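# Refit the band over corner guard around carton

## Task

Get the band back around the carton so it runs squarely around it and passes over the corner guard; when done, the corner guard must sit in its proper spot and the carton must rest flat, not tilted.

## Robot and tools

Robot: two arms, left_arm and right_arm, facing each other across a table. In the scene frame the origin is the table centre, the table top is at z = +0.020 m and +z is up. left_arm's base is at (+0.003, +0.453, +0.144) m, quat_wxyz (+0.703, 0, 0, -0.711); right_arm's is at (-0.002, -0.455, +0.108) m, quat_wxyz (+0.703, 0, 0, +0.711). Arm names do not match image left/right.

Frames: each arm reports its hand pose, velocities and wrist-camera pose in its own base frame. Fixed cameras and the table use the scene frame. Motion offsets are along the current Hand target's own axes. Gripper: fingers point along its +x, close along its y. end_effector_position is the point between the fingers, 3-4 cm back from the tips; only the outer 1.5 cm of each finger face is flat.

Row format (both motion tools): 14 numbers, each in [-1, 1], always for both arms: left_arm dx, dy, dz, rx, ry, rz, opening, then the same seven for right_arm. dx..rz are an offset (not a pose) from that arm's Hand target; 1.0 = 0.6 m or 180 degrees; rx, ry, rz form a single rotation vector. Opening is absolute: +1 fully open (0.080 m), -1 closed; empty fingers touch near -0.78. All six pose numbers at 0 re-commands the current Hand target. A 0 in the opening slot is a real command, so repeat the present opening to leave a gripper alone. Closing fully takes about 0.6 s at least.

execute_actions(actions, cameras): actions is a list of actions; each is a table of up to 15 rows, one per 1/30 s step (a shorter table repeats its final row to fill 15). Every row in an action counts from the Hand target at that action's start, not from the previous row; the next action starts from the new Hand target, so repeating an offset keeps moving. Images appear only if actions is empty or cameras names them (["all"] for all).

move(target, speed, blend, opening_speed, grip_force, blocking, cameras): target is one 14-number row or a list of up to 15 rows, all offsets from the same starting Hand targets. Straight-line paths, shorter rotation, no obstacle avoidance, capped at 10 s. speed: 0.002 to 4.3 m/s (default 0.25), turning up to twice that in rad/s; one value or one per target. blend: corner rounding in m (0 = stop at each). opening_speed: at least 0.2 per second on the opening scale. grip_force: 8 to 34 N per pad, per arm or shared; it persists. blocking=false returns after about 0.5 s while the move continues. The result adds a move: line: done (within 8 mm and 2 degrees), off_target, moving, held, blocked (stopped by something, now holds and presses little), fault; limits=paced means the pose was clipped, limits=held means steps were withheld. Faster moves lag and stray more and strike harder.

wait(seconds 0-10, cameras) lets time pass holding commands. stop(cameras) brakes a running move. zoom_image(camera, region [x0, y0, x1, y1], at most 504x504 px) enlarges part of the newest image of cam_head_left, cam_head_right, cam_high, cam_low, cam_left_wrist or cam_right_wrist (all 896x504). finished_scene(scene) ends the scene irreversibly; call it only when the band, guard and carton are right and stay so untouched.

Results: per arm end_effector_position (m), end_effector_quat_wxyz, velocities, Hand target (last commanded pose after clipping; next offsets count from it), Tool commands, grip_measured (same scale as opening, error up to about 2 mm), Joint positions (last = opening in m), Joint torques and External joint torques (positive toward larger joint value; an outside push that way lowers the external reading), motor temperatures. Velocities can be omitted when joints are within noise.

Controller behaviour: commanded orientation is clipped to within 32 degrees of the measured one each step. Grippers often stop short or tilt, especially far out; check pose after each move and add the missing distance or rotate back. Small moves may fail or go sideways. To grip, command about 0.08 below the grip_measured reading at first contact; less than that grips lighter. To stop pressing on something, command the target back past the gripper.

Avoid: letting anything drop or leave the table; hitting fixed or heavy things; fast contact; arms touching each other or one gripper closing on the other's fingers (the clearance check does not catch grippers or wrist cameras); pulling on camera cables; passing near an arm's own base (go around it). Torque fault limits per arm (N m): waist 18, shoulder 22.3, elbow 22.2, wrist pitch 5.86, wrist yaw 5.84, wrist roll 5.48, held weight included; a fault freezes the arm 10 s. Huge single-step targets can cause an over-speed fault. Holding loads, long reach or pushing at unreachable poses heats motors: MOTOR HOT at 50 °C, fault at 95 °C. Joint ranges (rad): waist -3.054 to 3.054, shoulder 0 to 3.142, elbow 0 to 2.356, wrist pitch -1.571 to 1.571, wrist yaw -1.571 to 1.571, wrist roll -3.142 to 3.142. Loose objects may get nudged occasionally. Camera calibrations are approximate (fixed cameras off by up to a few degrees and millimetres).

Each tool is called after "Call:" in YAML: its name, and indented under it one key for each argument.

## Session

Call:
execute_actions:
  actions: []

Call:
zoom_image:
  camera: "cam_head_left"
  region: [270, 140, 420, 310]

Call:
zoom_image:
  camera: "cam_head_right"
  region: [300, 140, 440, 310]

Call:
zoom_image:
  camera: "cam_low"
  region: [340, 230, 560, 370]

Scene clock: 0.00 s.
left_arm: end_effector_position=(+0.2450, -0.2521, +0.1755) grip_measured=+1.000 end_effector_quat_wxyz=(+0.549, +0.543, +0.261, -0.580) | right_arm: end_effector_position=(+0.3905, -0.0510, +0.3143) grip_measured=+1.000 end_effector_quat_wxyz=(+0.793, -0.240, +0.107, -0.550)
Joint positions: left_arm=[-0.744 1.554 1.347 -0.97 0.13 1.122 0.08] | right_arm=[0.257 1.733 1.063 1.317 1.413 -1.166 0.08]
Joint velocities: within noise
Joint torques (N m): no reading
External joint torques (N m): no reading
Motor temperatures (°C): left_arm=[31 32 31 34 32 32] | right_arm=[28 32 30 37 34 31]
Heat: left arm: hottest wrist pitch 34 °C (+0.0 °C/min); right arm: hottest wrist pitch 37 °C (+0.0 °C/min).
Hand target: left_arm +0.2454, -0.2526, +0.1781; +0.551, +0.543, +0.257, -0.579 | right_arm +0.3897, -0.0512, +0.3176; +0.794, -0.236, +0.103, -0.551
Tool commands: left_gripper/opening=+1.0 right_gripper/opening=+1.0
camera_calibration:
cam_left_wrist: T_world_to_cam=[[-0.910067, 0.300429, -0.285517, 0.353842], [0.289746, 0.953753, 0.0800178, 0.184367], [0.296352, -0.00990575, -0.955027, 0.170107], [0, 0, 0, 1]] pos_world=[0.218189, -0.280459, 0.248732]
cam_right_wrist: T_world_to_cam=[[-0.841164, -0.234243, 0.487415, 0.164554], [-0.518653, 0.0942662, -0.849772, 0.499266], [0.153106, -0.967597, -0.200784, 0.0354575], [0, 0, 0, 1]] pos_world=[0.391934, 0.0257902, 0.351176]

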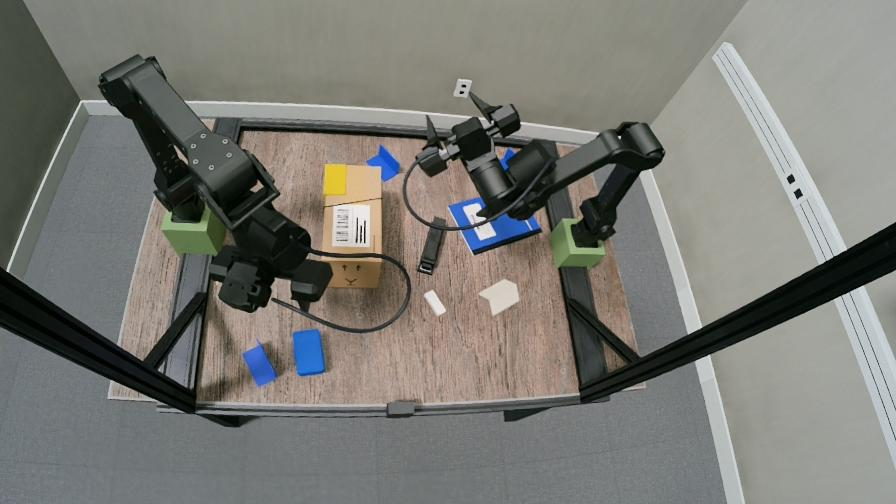

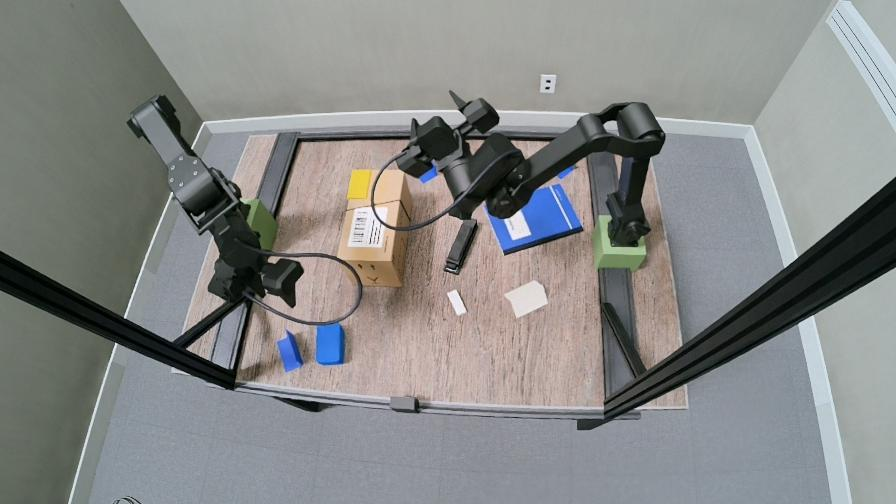

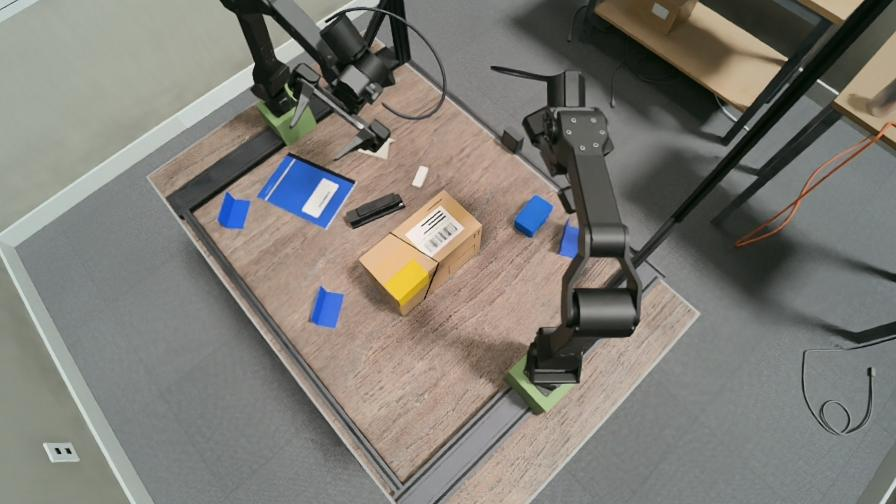

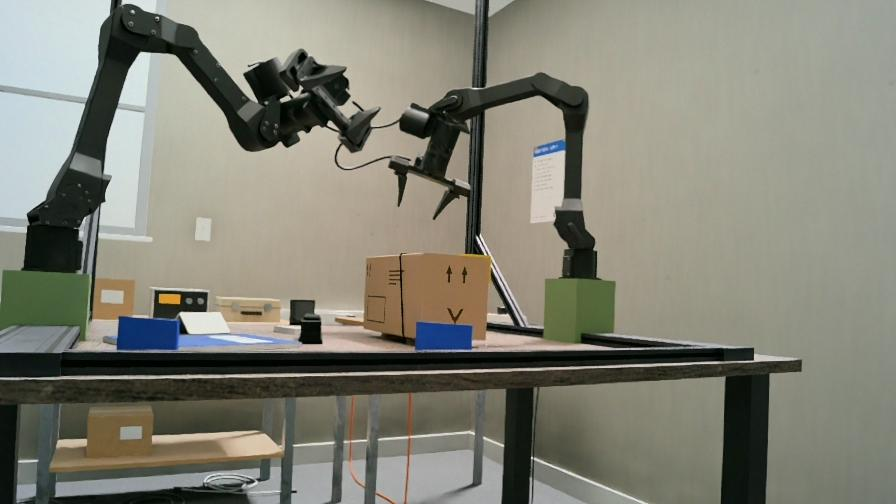

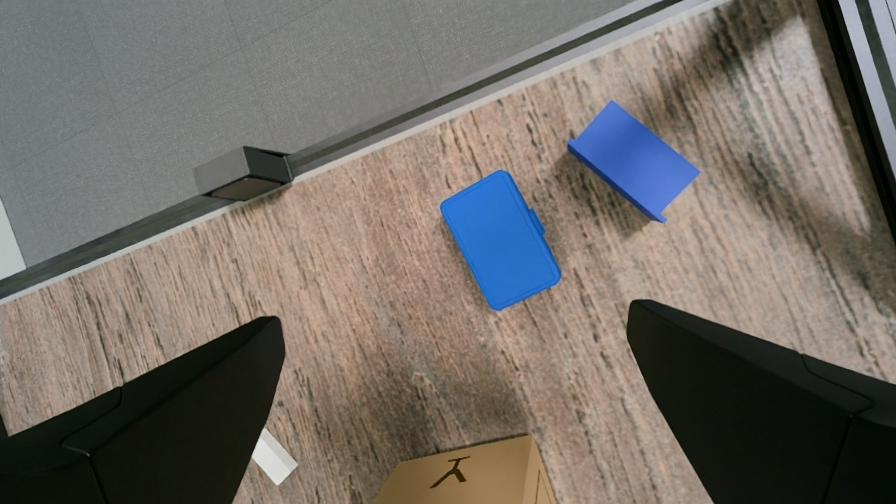

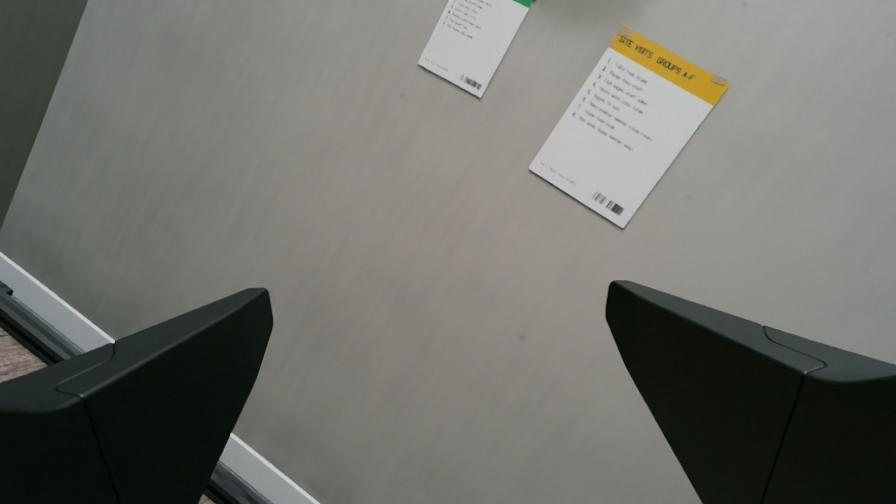

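Scaled by 2.965.

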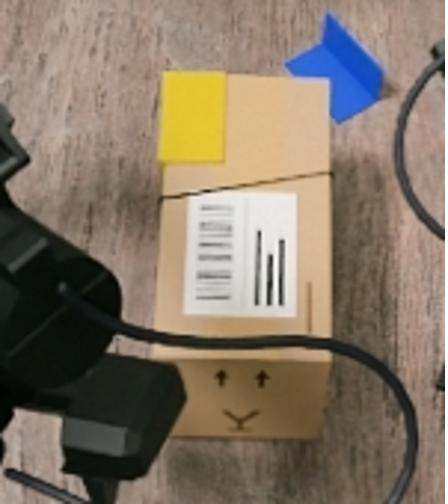

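Scaled by 2.965.

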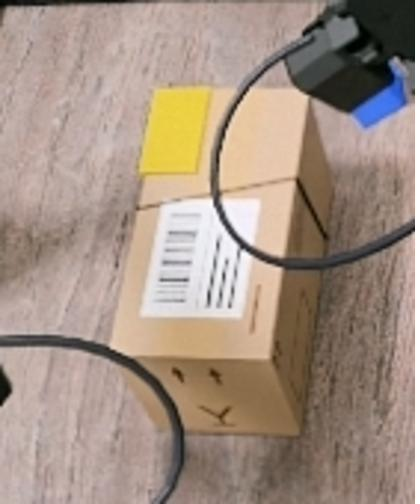

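Scaled by 2.291.

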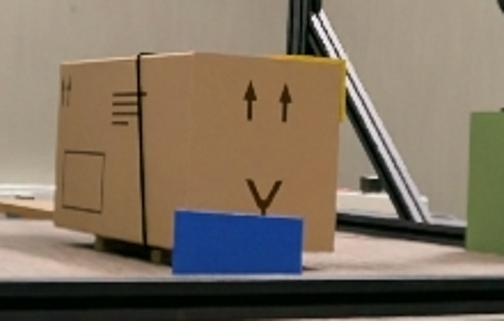

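Call:
move:
  target: [-0.2656,-0.184,-0.4212,-0.5321,-0.0195,0.2407,-0.3, -0.0823,0.0372,-0.1959,-0.0313,0.1913,0.4155,-0.3]
  speed: 0.3
  cameras: ["all"]

Call:
zoom_image:
  camera: "cam_left_wrist"
  region: [200, 80, 700, 360]

Call:
zoom_image:
  camera: "cam_right_wrist"
  region: [200, 0, 700, 280]

Scene clock: 38.30 s.
left_arm: end_effector_position=(+0.1985, +0.0586, +0.2141) grip_measured=-0.297 end_effector_quat_wxyz=(+0.921, -0.002, +0.389, -0.002) | right_arm: end_effector_position=(+0.3369, -0.0293, +0.1960) grip_measured=-0.296 end_effector_quat_wxyz=(+0.885, -0.001, +0.466, -0.001)
Joint positions: left_arm=[0.565 0.772 0.882 -0.994 0.387 0.425 0.022] | right_arm=[-0.115 1.355 1.173 -0.791 -0.063 -0.096 0.022]
Joint torques (N m): left_arm=[0.3 -0.48 6.65 0.96 0.22 -0.01] | right_arm=[-0.16 -4.68 8.32 0.79 -0.16 -0.05]
External joint torques (N m): left_arm=[0.3 0.29 0.63 -0.27 0.03 -0.01] | right_arm=[-0.16 -0.01 2.14 -0.37 -0.13 -0.05]
Motor temperatures (°C): left_arm=[31 35 35 36 32 32] | right_arm=[28 38 32 38 34 31]
Heat: left arm: hottest wrist pitch 36 °C (+3.1 °C/min); right arm: hottest shoulder 38 °C (+9.4 °C/min).
Hand target: left_arm +0.1999, +0.0598, +0.2200; +0.924, +0.000, +0.383, +0.000 | right_arm +0.3400, -0.0300, +0.1999; +0.887, +0.000, +0.462, +0.000
Off the commanded pose: left_arm 0.006 m, 1 deg | right_arm 0.005 m, 1 deg.
move: done
camera_calibration:
cam_left_wrist: T_world_to_cam=[[-0.0411162, -0.999136, -0.00605569, 0.072993], [-0.916255, 0.0401213, -0.39858, 0.293897], [0.398479, -0.0108396, -0.917113, 0.195423], [0, 0, 0, 1]] pos_world=[0.194414, 0.0632567, 0.296808]
cam_right_wrist: T_world_to_cam=[[-0.0342445, -0.998628, 0.0396176, -0.0243098], [-0.97285, 0.0242296, -0.230163, 0.398456], [0.228887, -0.0464238, -0.972345, 0.193666], [0, 0, 0, 1]] pos_world=[0.342478, -0.0249402, 0.280983]

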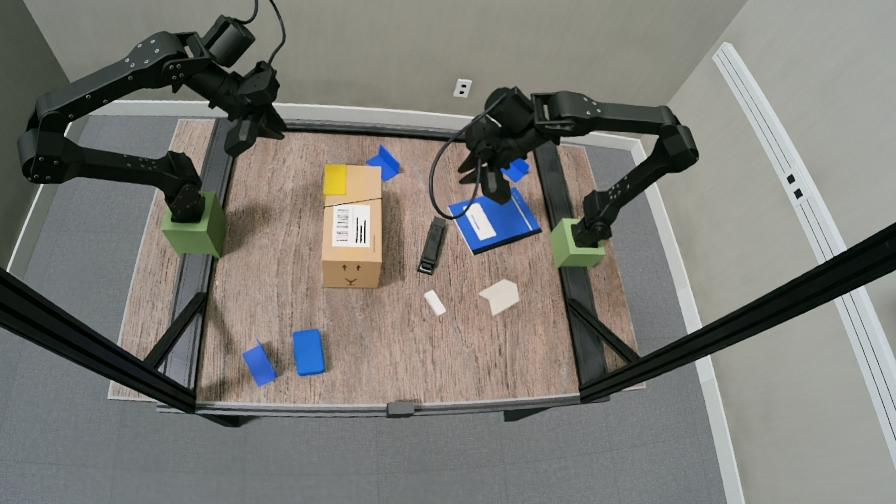

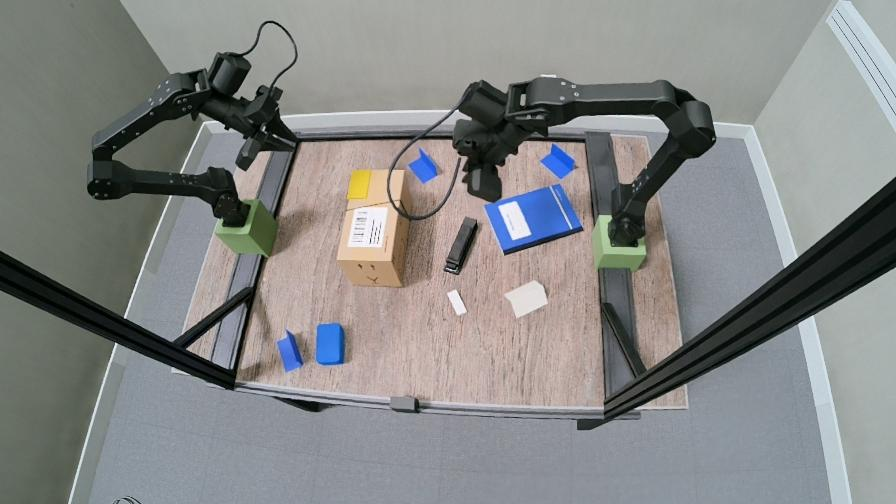

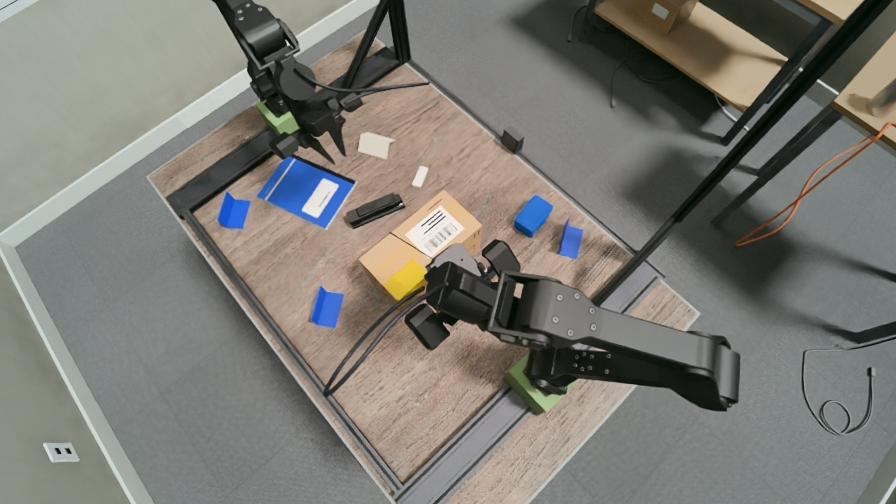

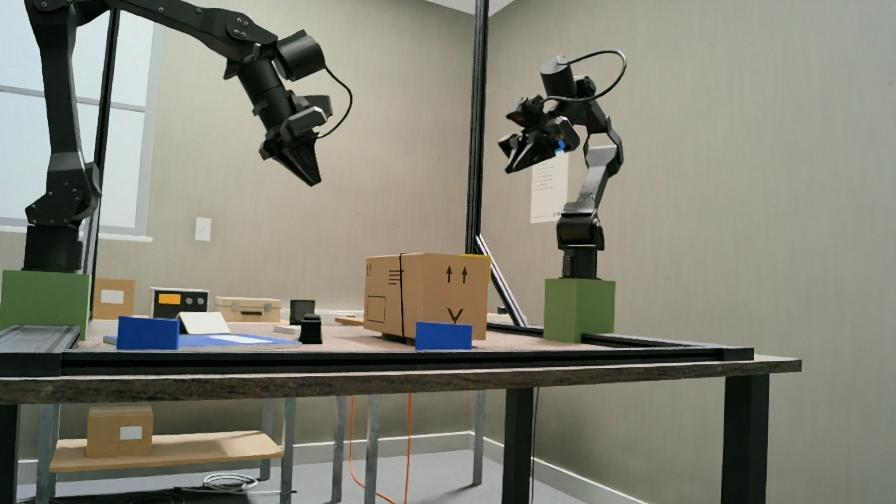

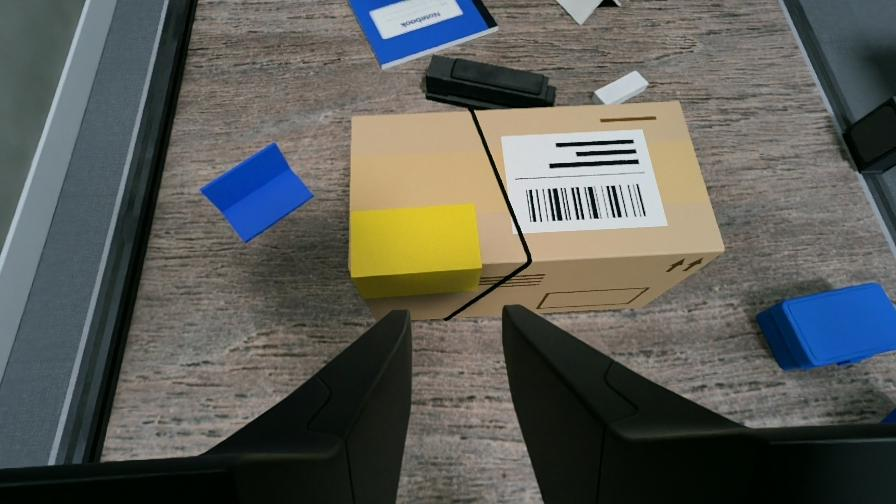

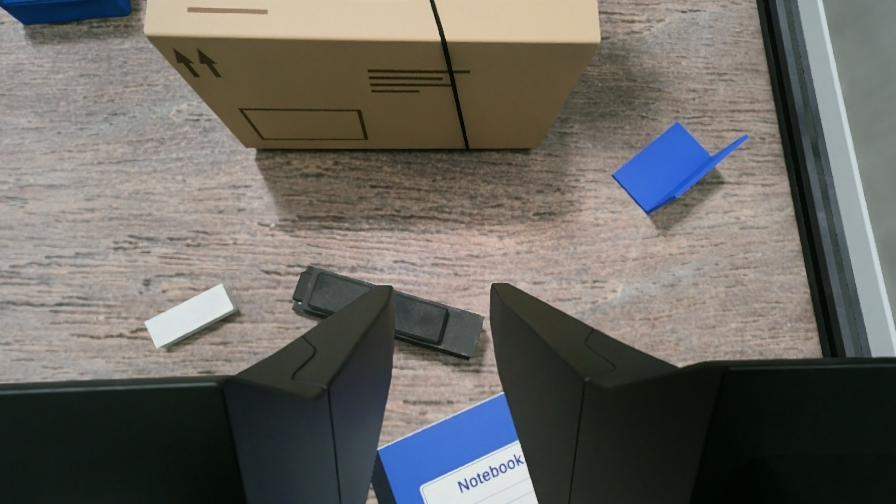

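Scaled by 1.008.

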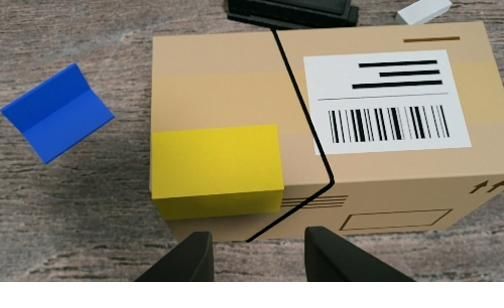

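Scaled by 1.008.

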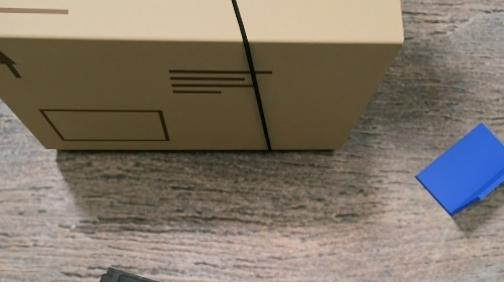

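Call:
move:
  target: [0.269,-0.0958,-0.0958,-0.0033,0.0832,0.0025,-0.3, 0,0,0,0,0,0,-0.3]
  speed: 0.2
  cameras: ["cam_left_wrist"]

Call:
zoom_image:
  camera: "cam_left_wrist"
  region: [320, 180, 600, 360]

Scene clock: 89.10 s.
left_arm: end_effector_position=(+0.2746, +0.0028, +0.0683) grip_measured=-0.297 end_effector_quat_wxyz=(+0.868, -0.004, +0.496, +0.005) | right_arm: end_effector_position=(+0.3369, -0.0293, +0.1960) grip_measured=-0.296 end_effector_quat_wxyz=(+0.885, -0.001, +0.466, -0.001)
Joint positions: left_arm=[0.01 1.224 0.596 -0.41 0 -0.004 0.022] | right_arm=[-0.115 1.355 1.173 -0.791 -0.063 -0.096 0.022]
Joint torques (N m): left_arm=[-0.29 -2.72 3.88 1.01 -0.12 -0.01] | right_arm=[-0.25 -4.7 8.34 0.78 -0.19 -0.04]
External joint torques (N m): left_arm=[-0.28 0.67 -1.98 -0.08 -0.12 -0.01] | right_arm=[-0.22 -0.08 2.19 -0.37 -0.16 -0.05]
Motor temperatures (°C): left_arm=[31 32 36 37 32 32] | right_arm=[28 35 39 40 34 31]
Heat: left arm: hottest wrist pitch 37 °C (+2.0 °C/min); right arm: hottest wrist pitch 40 °C (+2.0 °C/min).
Hand target: left_arm +0.2734, +0.0024, +0.0652; +0.866, -0.003, +0.500, +0.006 | right_arm +0.3400, -0.0300, +0.1999; +0.887, +0.000, +0.462, +0.000
Off the commanded pose: left_arm 0.003 m, 0 deg | right_arm 0.005 m, 1 deg.
move: done
camera_calibration:
cam_left_wrist: T_world_to_cam=[[-0.0271462, -0.999631, 0.000721682, 0.0152991], [-0.985229, 0.026633, -0.169158, 0.310936], [0.169077, -0.00530303, -0.985589, 0.0984397], [0, 0, 0, 1]] pos_world=[0.290115, 0.00753436, 0.149607]
Images, in order (width x height): cam_left_wrist 896x504.

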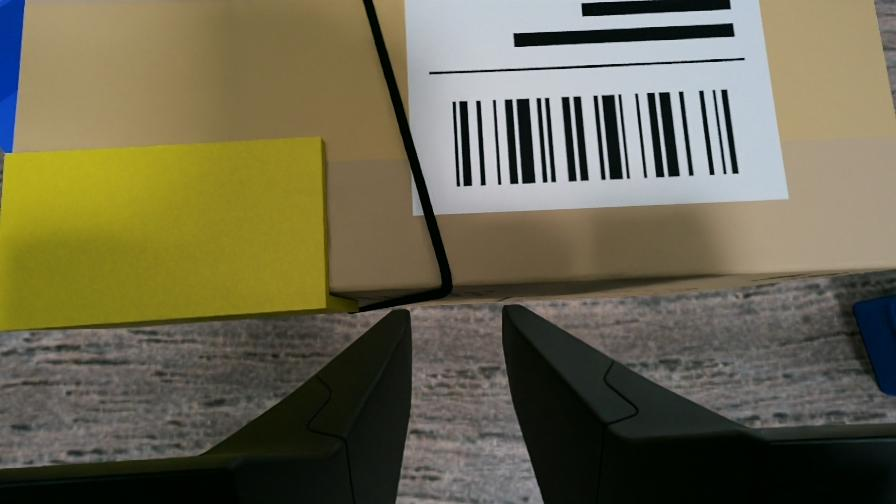

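Scaled by 1.800.

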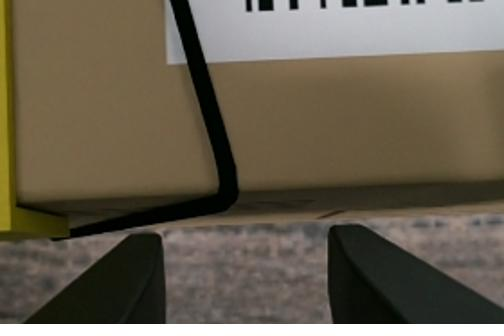

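Call:
move:
  target: [0.025,0.005,0.0,0,0,0,-0.3, 0,0,0,0,0,0,-0.3]
  speed: 0.08
  cameras: ["cam_left_wrist"]

Call:
zoom_image:
  camera: "cam_left_wrist"
  region: [320, 200, 600, 380]

Scene clock: 100.37 s.
left_arm: end_effector_position=(+0.2832, +0.0048, +0.0565) grip_measured=-0.297 end_effector_quat_wxyz=(+0.869, -0.003, +0.495, +0.006) | right_arm: end_effector_position=(+0.3369, -0.0293, +0.1960) grip_measured=-0.296 end_effector_quat_wxyz=(+0.885, -0.001, +0.466, -0.001)
Joint positions: left_arm=[0.018 1.288 0.584 -0.331 0.002 0.004 0.022] | right_arm=[-0.115 1.355 1.173 -0.791 -0.063 -0.096 0.022]
Joint torques (N m): left_arm=[0.28 -2.98 3.35 0.99 0.03 0.12] | right_arm=[-0.16 -4.68 8.32 0.77 -0.18 -0.05]
External joint torques (N m): left_arm=[0.29 0.7 -2.37 -0.11 0.04 0.12] | right_arm=[-0.15 -0.06 2.19 -0.38 -0.15 -0.05]
Heat: left arm: hottest wrist pitch 37 °C (+1.0 °C/min); right arm: hottest elbow 40 °C (+7.1 °C/min).
Hand target: left_arm +0.2809, +0.0054, +0.0523; +0.866, -0.003, +0.500, +0.006 | right_arm +0.3400, -0.0300, +0.1999; +0.887, +0.000, +0.462, +0.000
Off the commanded pose: left_arm 0.005 m, 1 deg | right_arm 0.005 m, 1 deg.
move: done
camera_calibration:
cam_left_wrist: T_world_to_cam=[[-0.0271867, -0.999629, -0.00150677, 0.0176474], [-0.984657, 0.0270394, -0.172396, 0.317447], [0.172373, -0.00320323, -0.985027, 0.0844172], [0, 0, 0, 1]] pos_world=[0.298505, 0.00932776, 0.137906]
Images, in order (width x height): cam_left_wrist 896x504.

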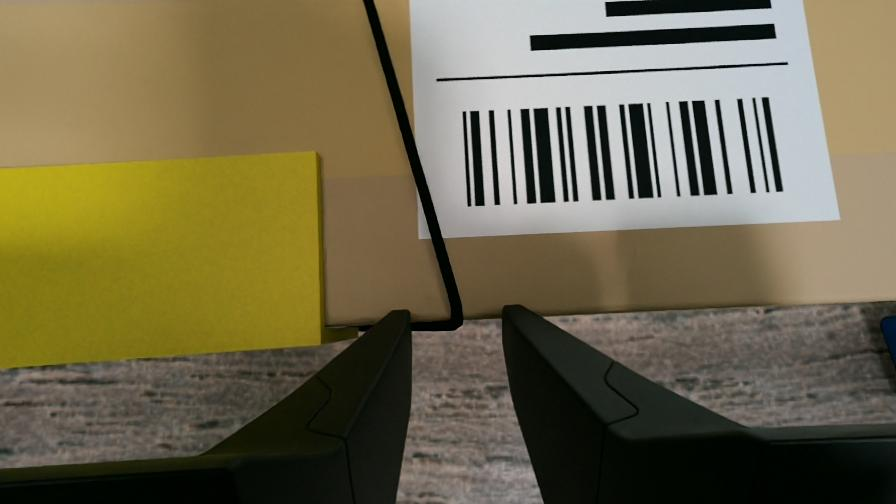

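Scaled by 1.800.

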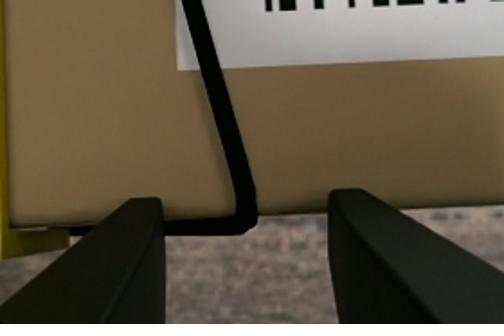

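Call:
move:
  target:
    - [0.015,0.0,-0.005,0,0,0,-0.3, 0,0,0,0,0,0,-0.3]
    - [0.015,0.0,-0.005,0,0,0,-1.0, 0,0,0,0,0,0,-0.3]
    - [-0.0133,0.0,-0.005,0,0,0,-1.0, 0,0,0,0,0,0,-0.3]
  speed: [0.05,0.05,0.04]
  opening_speed: 0.8
  cameras: ["cam_left_wrist"]

Call:
zoom_image:
  camera: "cam_left_wrist"
  region: [320, 200, 600, 380]

Scene clock: 113.37 s.
left_arm: end_effector_position=(+0.2743, +0.0065, +0.0540) grip_measured=-0.764 end_effector_quat_wxyz=(+0.864, -0.004, +0.503, +0.009) | right_arm: end_effector_position=(+0.3369, -0.0293, +0.1960) grip_measured=-0.296 end_effector_quat_wxyz=(+0.885, -0.001, +0.466, -0.001)
Joint positions: left_arm=[0.024 1.265 0.567 -0.357 0 0.005 0.001] | right_arm=[-0.115 1.355 1.173 -0.791 -0.063 -0.096 0.022]
Joint torques (N m): left_arm=[-0.13 -4.88 4.68 0.24 0.1 0.1] | right_arm=[-0.23 -4.68 8.35 0.78 -0.18 -0.06]
External joint torques (N m): left_arm=[-0.13 -1.33 -1.08 -0.85 0.11 0.1] | right_arm=[-0.25 -0.05 2.19 -0.38 -0.14 -0.06]
Heat: left arm: hottest wrist pitch 38 °C (+2.0 °C/min); right arm: hottest elbow 41 °C (+5.1 °C/min).
Hand target: left_arm +0.2743, +0.0054, +0.0577; +0.866, -0.003, +0.500, +0.006 | right_arm +0.3400, -0.0300, +0.1999; +0.887, +0.000, +0.462, +0.000
Off the commanded pose: left_arm 0.004 m, 1 deg | right_arm 0.005 m, 1 deg.
move: done; target 2's new opening was sent with left_arm's hand 0.010 m and 1 deg from that target
camera_calibration:
cam_left_wrist: T_world_to_cam=[[-0.021718, -0.999759, -0.00315655, 0.0176655], [-0.988082, 0.0219454, -0.152359, 0.308125], [0.152392, -0.000190005, -0.98832, 0.0890645], [0, 0, 0, 1]] pos_world=[0.291263, 0.0109163, 0.135026]
Images, in order (width x height): cam_left_wrist 896x504.

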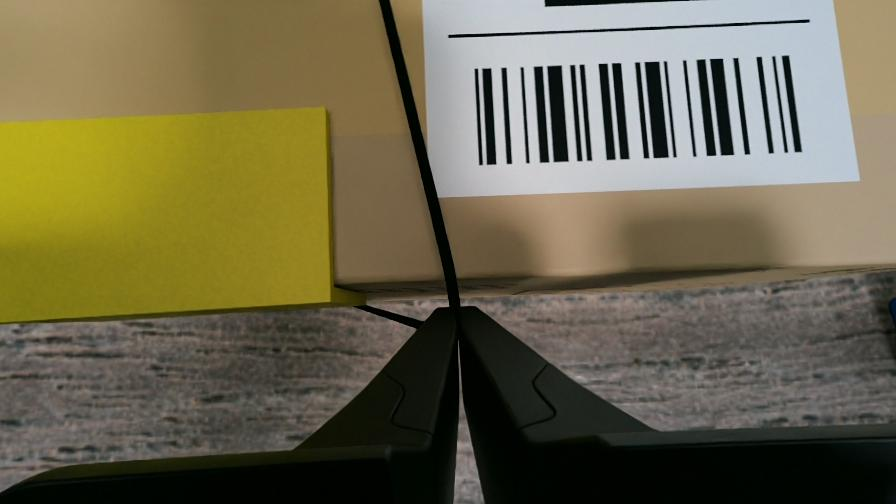

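Scaled by 1.800.

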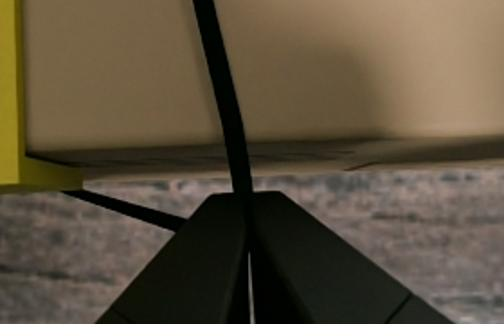

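Call:
move:
  target:
    - [-0.021,0.0352,0.0178,0,0,0,-1.0, 0,0,0,0,0,0,-0.3]
    - [-0.024,0.1385,0.0193,0,0,0,-1.0, 0,0,0,0,0,0,-0.3]
  speed: 0.05
  blend: [0.005,0]
  cameras: ["cam_left_wrist","cam_right_wrist","cam_head_left"]

Call:
zoom_image:
  camera: "cam_right_wrist"
  region: [120, 0, 624, 200]

Call:
zoom_image:
  camera: "cam_left_wrist"
  region: [320, 180, 600, 360]

Scene clock: 139.80 s.
left_arm: end_effector_position=(+0.2721, +0.0841, +0.0700) grip_measured=-0.764 end_effector_quat_wxyz=(+0.863, -0.006, +0.506, +0.001) | right_arm: end_effector_position=(+0.3369, -0.0293, +0.1960) grip_measured=-0.296 end_effector_quat_wxyz=(+0.885, -0.001, +0.466, -0.001)
Joint positions: left_arm=[0.403 1.311 0.676 -0.462 0.196 0.346 0.001] | right_arm=[-0.115 1.355 1.173 -0.791 -0.063 -0.096 0.022]
Joint torques (N m): left_arm=[0.64 -3.81 6.59 0.56 0 0.09] | right_arm=[-0.24 -4.69 8.34 0.78 -0.18 -0.03]
External joint torques (N m): left_arm=[0.64 0.11 0.78 -0.46 -0.11 0.09] | right_arm=[-0.25 0.01 2.13 -0.39 -0.15 -0.03]
Heat: left arm: hottest elbow 36 °C (+0.0 °C/min); right arm: hottest elbow 42 °C (+3.0 °C/min).
Hand target: left_arm +0.2760, +0.0885, +0.0760; +0.866, -0.003, +0.500, +0.006 | right_arm +0.3400, -0.0300, +0.1999; +0.887, +0.000, +0.462, +0.000
Off the commanded pose: left_arm 0.008 m, 1 deg | right_arm 0.005 m, 1 deg.
move: done
camera_calibration:
cam_left_wrist: T_world_to_cam=[[-0.0330371, -0.999418, 0.00855472, 0.0974826], [-0.988618, 0.0314207, -0.147128, 0.305595], [0.146773, -0.013318, -0.98908, 0.107972], [0, 0, 0, 1]] pos_world=[0.28949, 0.0892617, 0.15092]
cam_right_wrist: T_world_to_cam=[[-0.0342445, -0.998628, 0.0396176, -0.0243098], [-0.97285, 0.0242296, -0.230163, 0.398456], [0.228887, -0.0464238, -0.972345, 0.193666], [0, 0, 0, 1]] pos_world=[0.342478, -0.0249402, 0.280983]
Images, in order (width x height): cam_head_left 896x504, cam_left_wrist 896x504, cam_right_wrist 896x504.

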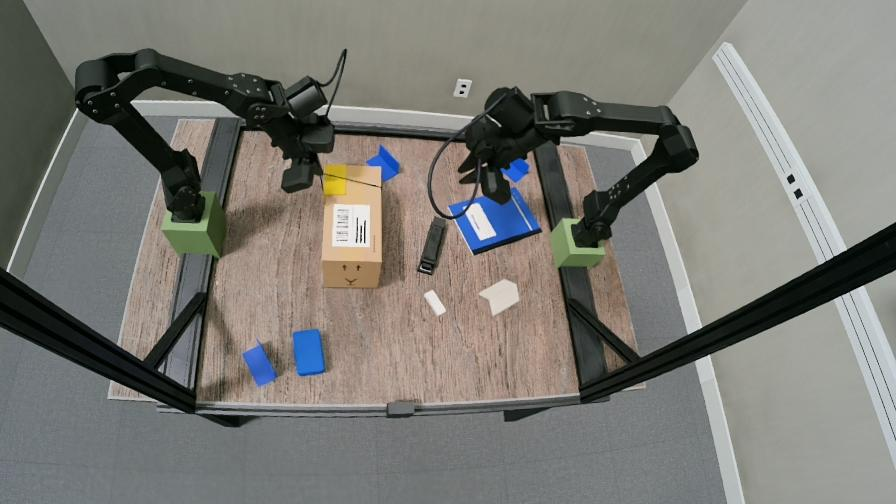

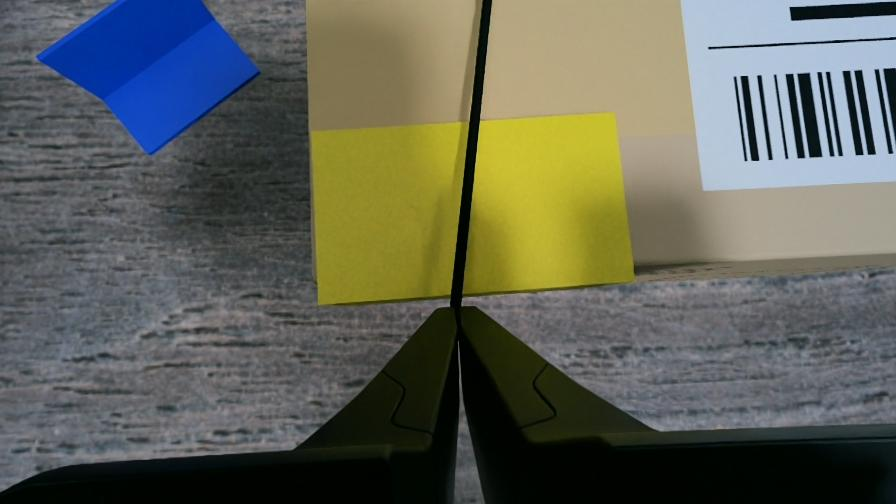

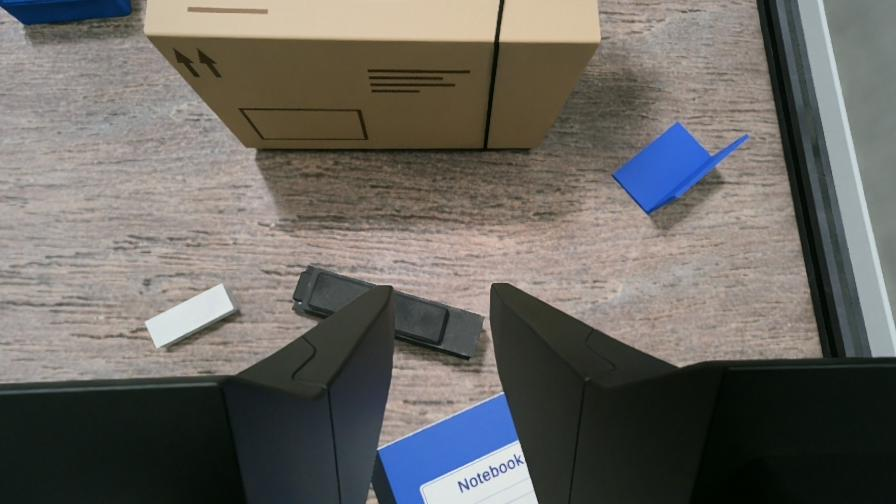

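Scaled by 1.000.

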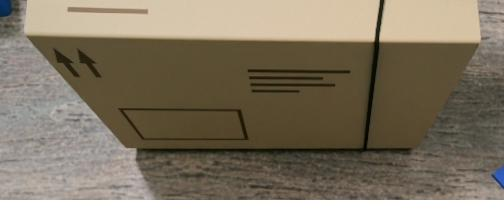

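Scaled by 1.800.

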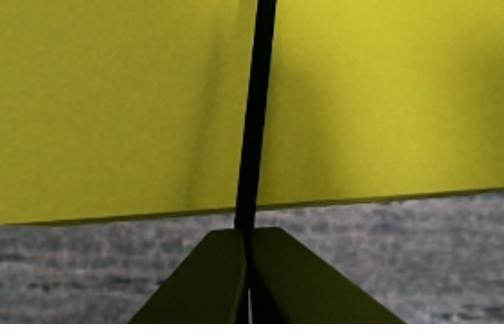

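Call:
move:
  target:
    - [0.0382,0,-0.0172,0,0,0,-1.0, 0,0,0,0,0,0,-0.3]
    - [0.0342,0,-0.0108,0,0,0,-1.0, 0,0,0,0,0,0,-0.3]
    - [0.0342,0,-0.0108,0,0,0,-0.3, 0,0,0,0,0,0,-0.3]
    - [-0.05,0,-0.0108,0,0,0,-0.3, 0,0,0,0,0,0,-0.3]
    - [0.0595,-0.045,0.2498,0,0.1667,0,-0.3, 0,0,0,0,0,0,-0.3]
  speed: [0.04,0.04,0.04,0.12,0.2]
  blend: [0,0,0,0.02,0]
  opening_speed: 0.8
  cameras: ["cam_left_wrist","cam_right_wrist"]

Call:
zoom_image:
  camera: "cam_left_wrist"
  region: [250, 80, 750, 360]

Call:
zoom_image:
  camera: "cam_right_wrist"
  region: [120, 0, 624, 200]

Scene clock: 170.47 s.
left_arm: end_effector_position=(+0.4211, +0.0630, +0.1216) grip_measured=-0.303 end_effector_quat_wxyz=(+0.707, -0.005, +0.707, +0.003) | right_arm: end_effector_position=(+0.3369, -0.0293, +0.1960) grip_measured=-0.296 end_effector_quat_wxyz=(+0.885, -0.001, +0.466, -0.001)
Joint positions: left_arm=[0.149 2.196 2.044 -1.419 0.003 0.137 0.021] | right_arm=[-0.115 1.355 1.173 -0.791 -0.063 -0.096 0.022]
Joint torques (N m): left_arm=[-0.08 -8.26 5.83 0.03 -0.11 -0.02] | right_arm=[-0.22 -4.67 8.33 0.77 -0.17 -0.04]
External joint torques (N m): left_arm=[-0.01 1.46 0.39 -0.3 -0.12 -0.02] | right_arm=[-0.2 -0.05 2.18 -0.38 -0.15 -0.04]
Heat: left arm: hottest elbow 36 °C (+1.0 °C/min); right arm: hottest elbow 42 °C (+1.0 °C/min).
Hand target: left_arm +0.4240, +0.0635, +0.1202; +0.707, -0.005, +0.707, +0.005 | right_arm +0.3400, -0.0300, +0.1999; +0.887, +0.000, +0.462, +0.000
Off the commanded pose: left_arm 0.003 m, 0 deg | right_arm 0.005 m, 1 deg.
move: done
camera_calibration:
cam_left_wrist: T_world_to_cam=[[-0.0232174, -0.999475, 0.0226028, 0.0750187], [-0.934819, 0.0297183, 0.353878, 0.37776], [-0.354364, -0.0129134, -0.935018, 0.341273], [0, 0, 0, 1]] pos_world=[0.475814, 0.0681599, 0.18372]
cam_right_wrist: T_world_to_cam=[[-0.0342445, -0.998628, 0.0396176, -0.0243098], [-0.97285, 0.0242296, -0.230163, 0.398456], [0.228887, -0.0464238, -0.972345, 0.193666], [0, 0, 0, 1]] pos_world=[0.342478, -0.0249402, 0.280983]
Images, in order (width x height): cam_left_wrist 896x504, cam_right_wrist 896x504.

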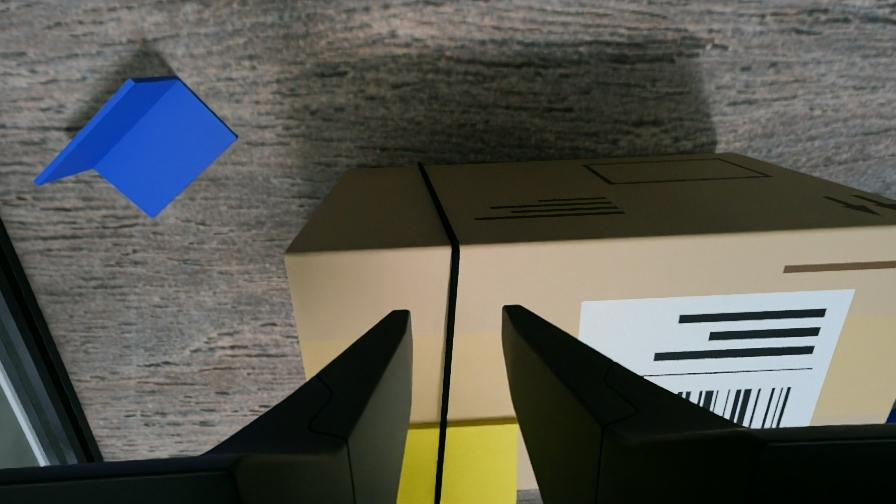

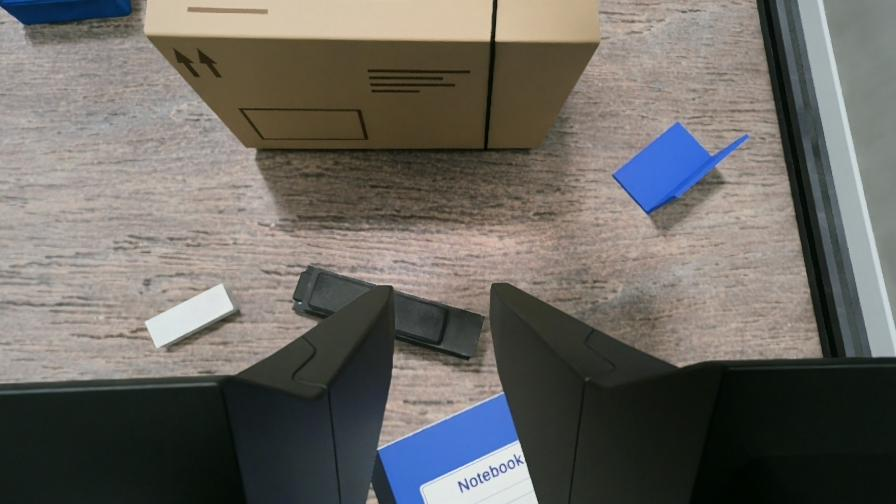

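Scaled by 1.008.

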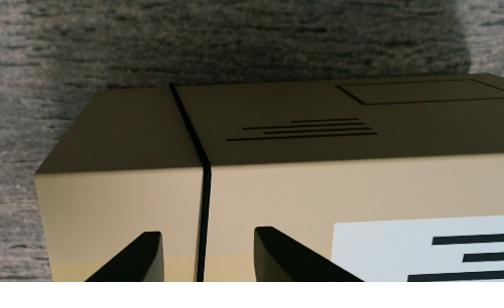

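Scaled by 1.000.

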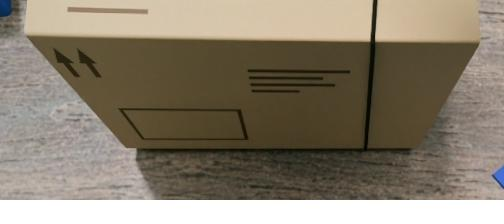

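Call:
move:
  target: [0.107,-0.0005,-0.0242,0,0,0,-0.3, 0,0,0,0,0,0,-0.3]
  speed: 0.08
  cameras: ["cam_left_wrist"]

Call:
zoom_image:
  camera: "cam_left_wrist"
  region: [320, 180, 600, 360]

Scene clock: 224.60 s.
left_arm: end_effector_position=(+0.4138, +0.0619, +0.0634) grip_measured=-0.303 end_effector_quat_wxyz=(+0.714, -0.004, +0.700, +0.005) | right_arm: end_effector_position=(+0.3369, -0.0293, +0.1960) grip_measured=-0.296 end_effector_quat_wxyz=(+0.885, -0.001, +0.466, -0.001)
Joint positions: left_arm=[0.149 2.153 1.744 -1.141 0.003 0.137 0.021] | right_arm=[-0.115 1.355 1.173 -0.791 -0.063 -0.096 0.022]
Joint torques (N m): left_arm=[0.27 -8.61 1.96 0.52 -0.1 0.09] | right_arm=[-0.22 -4.69 8.38 0.77 -0.18 -0.05]
External joint torques (N m): left_arm=[0.26 0.85 -3.47 0.15 -0.1 0.09] | right_arm=[-0.2 -0.08 2.27 -0.36 -0.15 -0.06]
Motor temperatures (°C): left_arm=[31 41 36 35 32 32] | right_arm=[27 34 43 40 33 30]
Heat: left arm: hottest shoulder 41 °C (+7.0 °C/min); right arm: hottest elbow 43 °C (+1.0 °C/min).
Hand target: left_arm +0.4095, +0.0630, +0.0559; +0.707, -0.005, +0.707, +0.005 | right_arm +0.3400, -0.0300, +0.1999; +0.887, +0.000, +0.462, +0.000
Off the commanded pose: left_arm 0.009 m, 1 deg | right_arm 0.005 m, 1 deg.
move: off_target (left_arm)
camera_calibration:
cam_left_wrist: T_world_to_cam=[[-0.0235347, -0.999549, 0.0186655, 0.0755475], [-0.941949, 0.0284259, 0.334552, 0.395727], [-0.334931, -0.0097084, -0.942193, 0.276525], [0, 0, 0, 1]] pos_world=[0.467149, 0.0669491, 0.126739]
Images, in order (width x height): cam_left_wrist 896x504.

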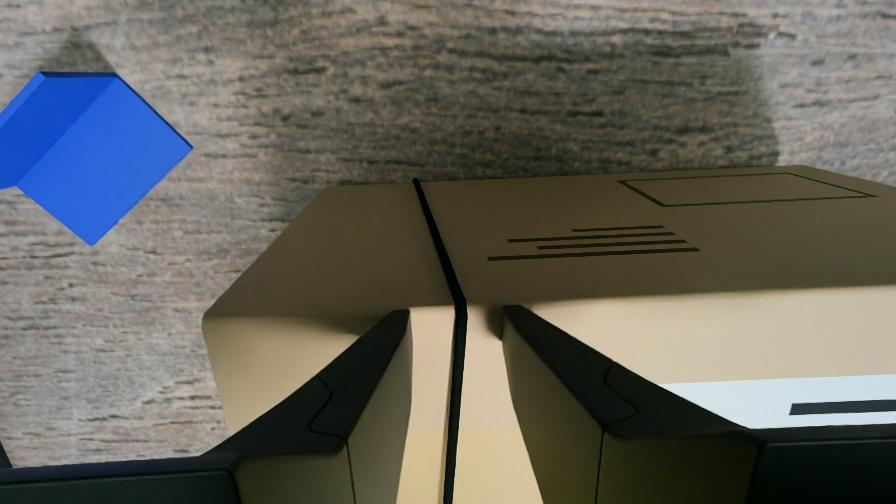

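Scaled by 1.800.

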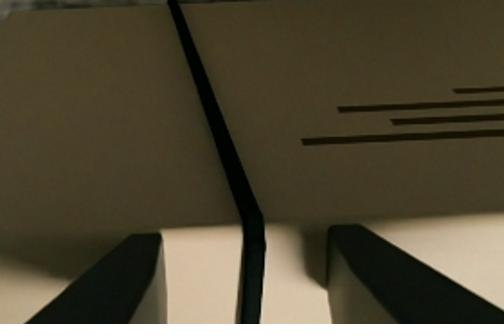

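Call:
move:
  target:
    - [0.0117,0,0,0,0,0,-0.3, 0,0,0,0,0,0,-0.3]
    - [0.0117,0,0,0,0,0,-1.0, 0,0,0,0,0,0,-0.3]
    - [-0.0217,0,0.002,0,0,0,-1.0, 0,0,0,0,0,0,-0.3]
    - [-0.0217,0.0633,0,0,0,0,-1.0, 0,0,0,0,0,0,-0.3]
  speed: 0.05
  opening_speed: 1.0
  cameras: ["cam_left_wrist"]

Call:
zoom_image:
  camera: "cam_left_wrist"
  region: [320, 160, 600, 340]

Scene clock: 234.23 s.
left_arm: end_effector_position=(+0.4121, +0.0820, +0.0690) grip_measured=-0.764 end_effector_quat_wxyz=(+0.711, -0.005, +0.703, -0.017) | right_arm: end_effector_position=(+0.3369, -0.0293, +0.1960) grip_measured=-0.296 end_effector_quat_wxyz=(+0.885, -0.001, +0.466, -0.001)
Joint positions: left_arm=[0.208 2.171 1.794 -1.189 0.032 0.225 0.001] | right_arm=[-0.115 1.355 1.173 -0.791 -0.063 -0.096 0.022]
Joint torques (N m): left_arm=[2.83 -8.66 5.5 -0.55 -0.96 0.12] | right_arm=[-0.23 -4.68 8.36 0.77 -0.19 -0.05]
External joint torques (N m): left_arm=[2.88 0.97 0.03 -0.89 -0.99 0.12] | right_arm=[-0.22 -0.06 2.2 -0.38 -0.16 -0.05]
Heat: left arm: hottest shoulder 42 °C (+7.1 °C/min); right arm: hottest elbow 43 °C (+1.0 °C/min).
Hand target: left_arm +0.4090, +0.1010, +0.0689; +0.707, -0.005, +0.707, +0.005 | right_arm +0.3400, -0.0300, +0.1999; +0.887, +0.000, +0.462, +0.000
Off the commanded pose: left_arm 0.019 m, 3 deg | right_arm 0.005 m, 1 deg.
move: off_target (left_arm); target 2's new opening was sent with left_arm's hand 0.014 m and 2 deg from that target
camera_calibration:
cam_left_wrist: T_world_to_cam=[[-0.0533995, -0.997365, 0.0490989, 0.105423], [-0.937639, 0.0669933, 0.341094, 0.386396], [-0.343485, -0.0278228, -0.938746, 0.286105], [0, 0, 0, 1]] pos_world=[0.466202, 0.0872198, 0.131606]
Images, in order (width x height): cam_left_wrist 896x504.

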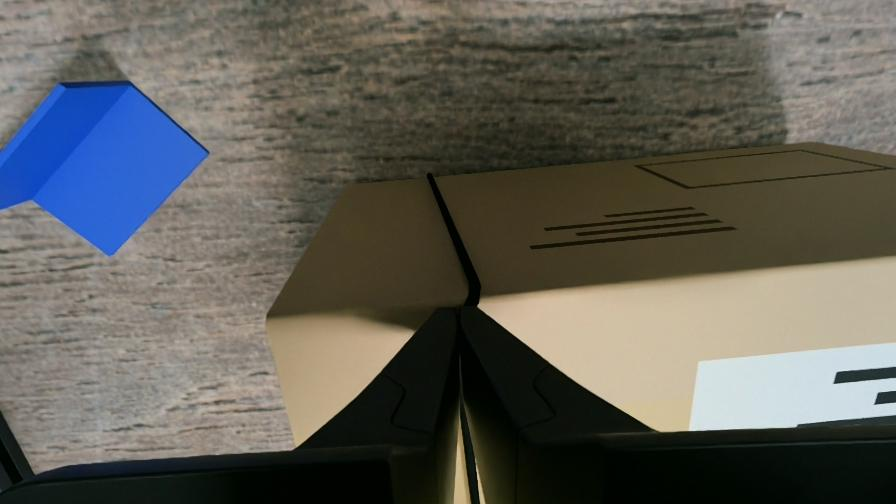

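Scaled by 1.800.

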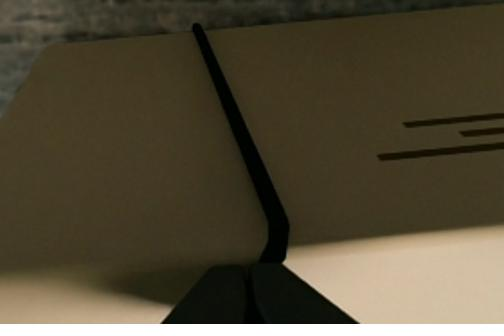

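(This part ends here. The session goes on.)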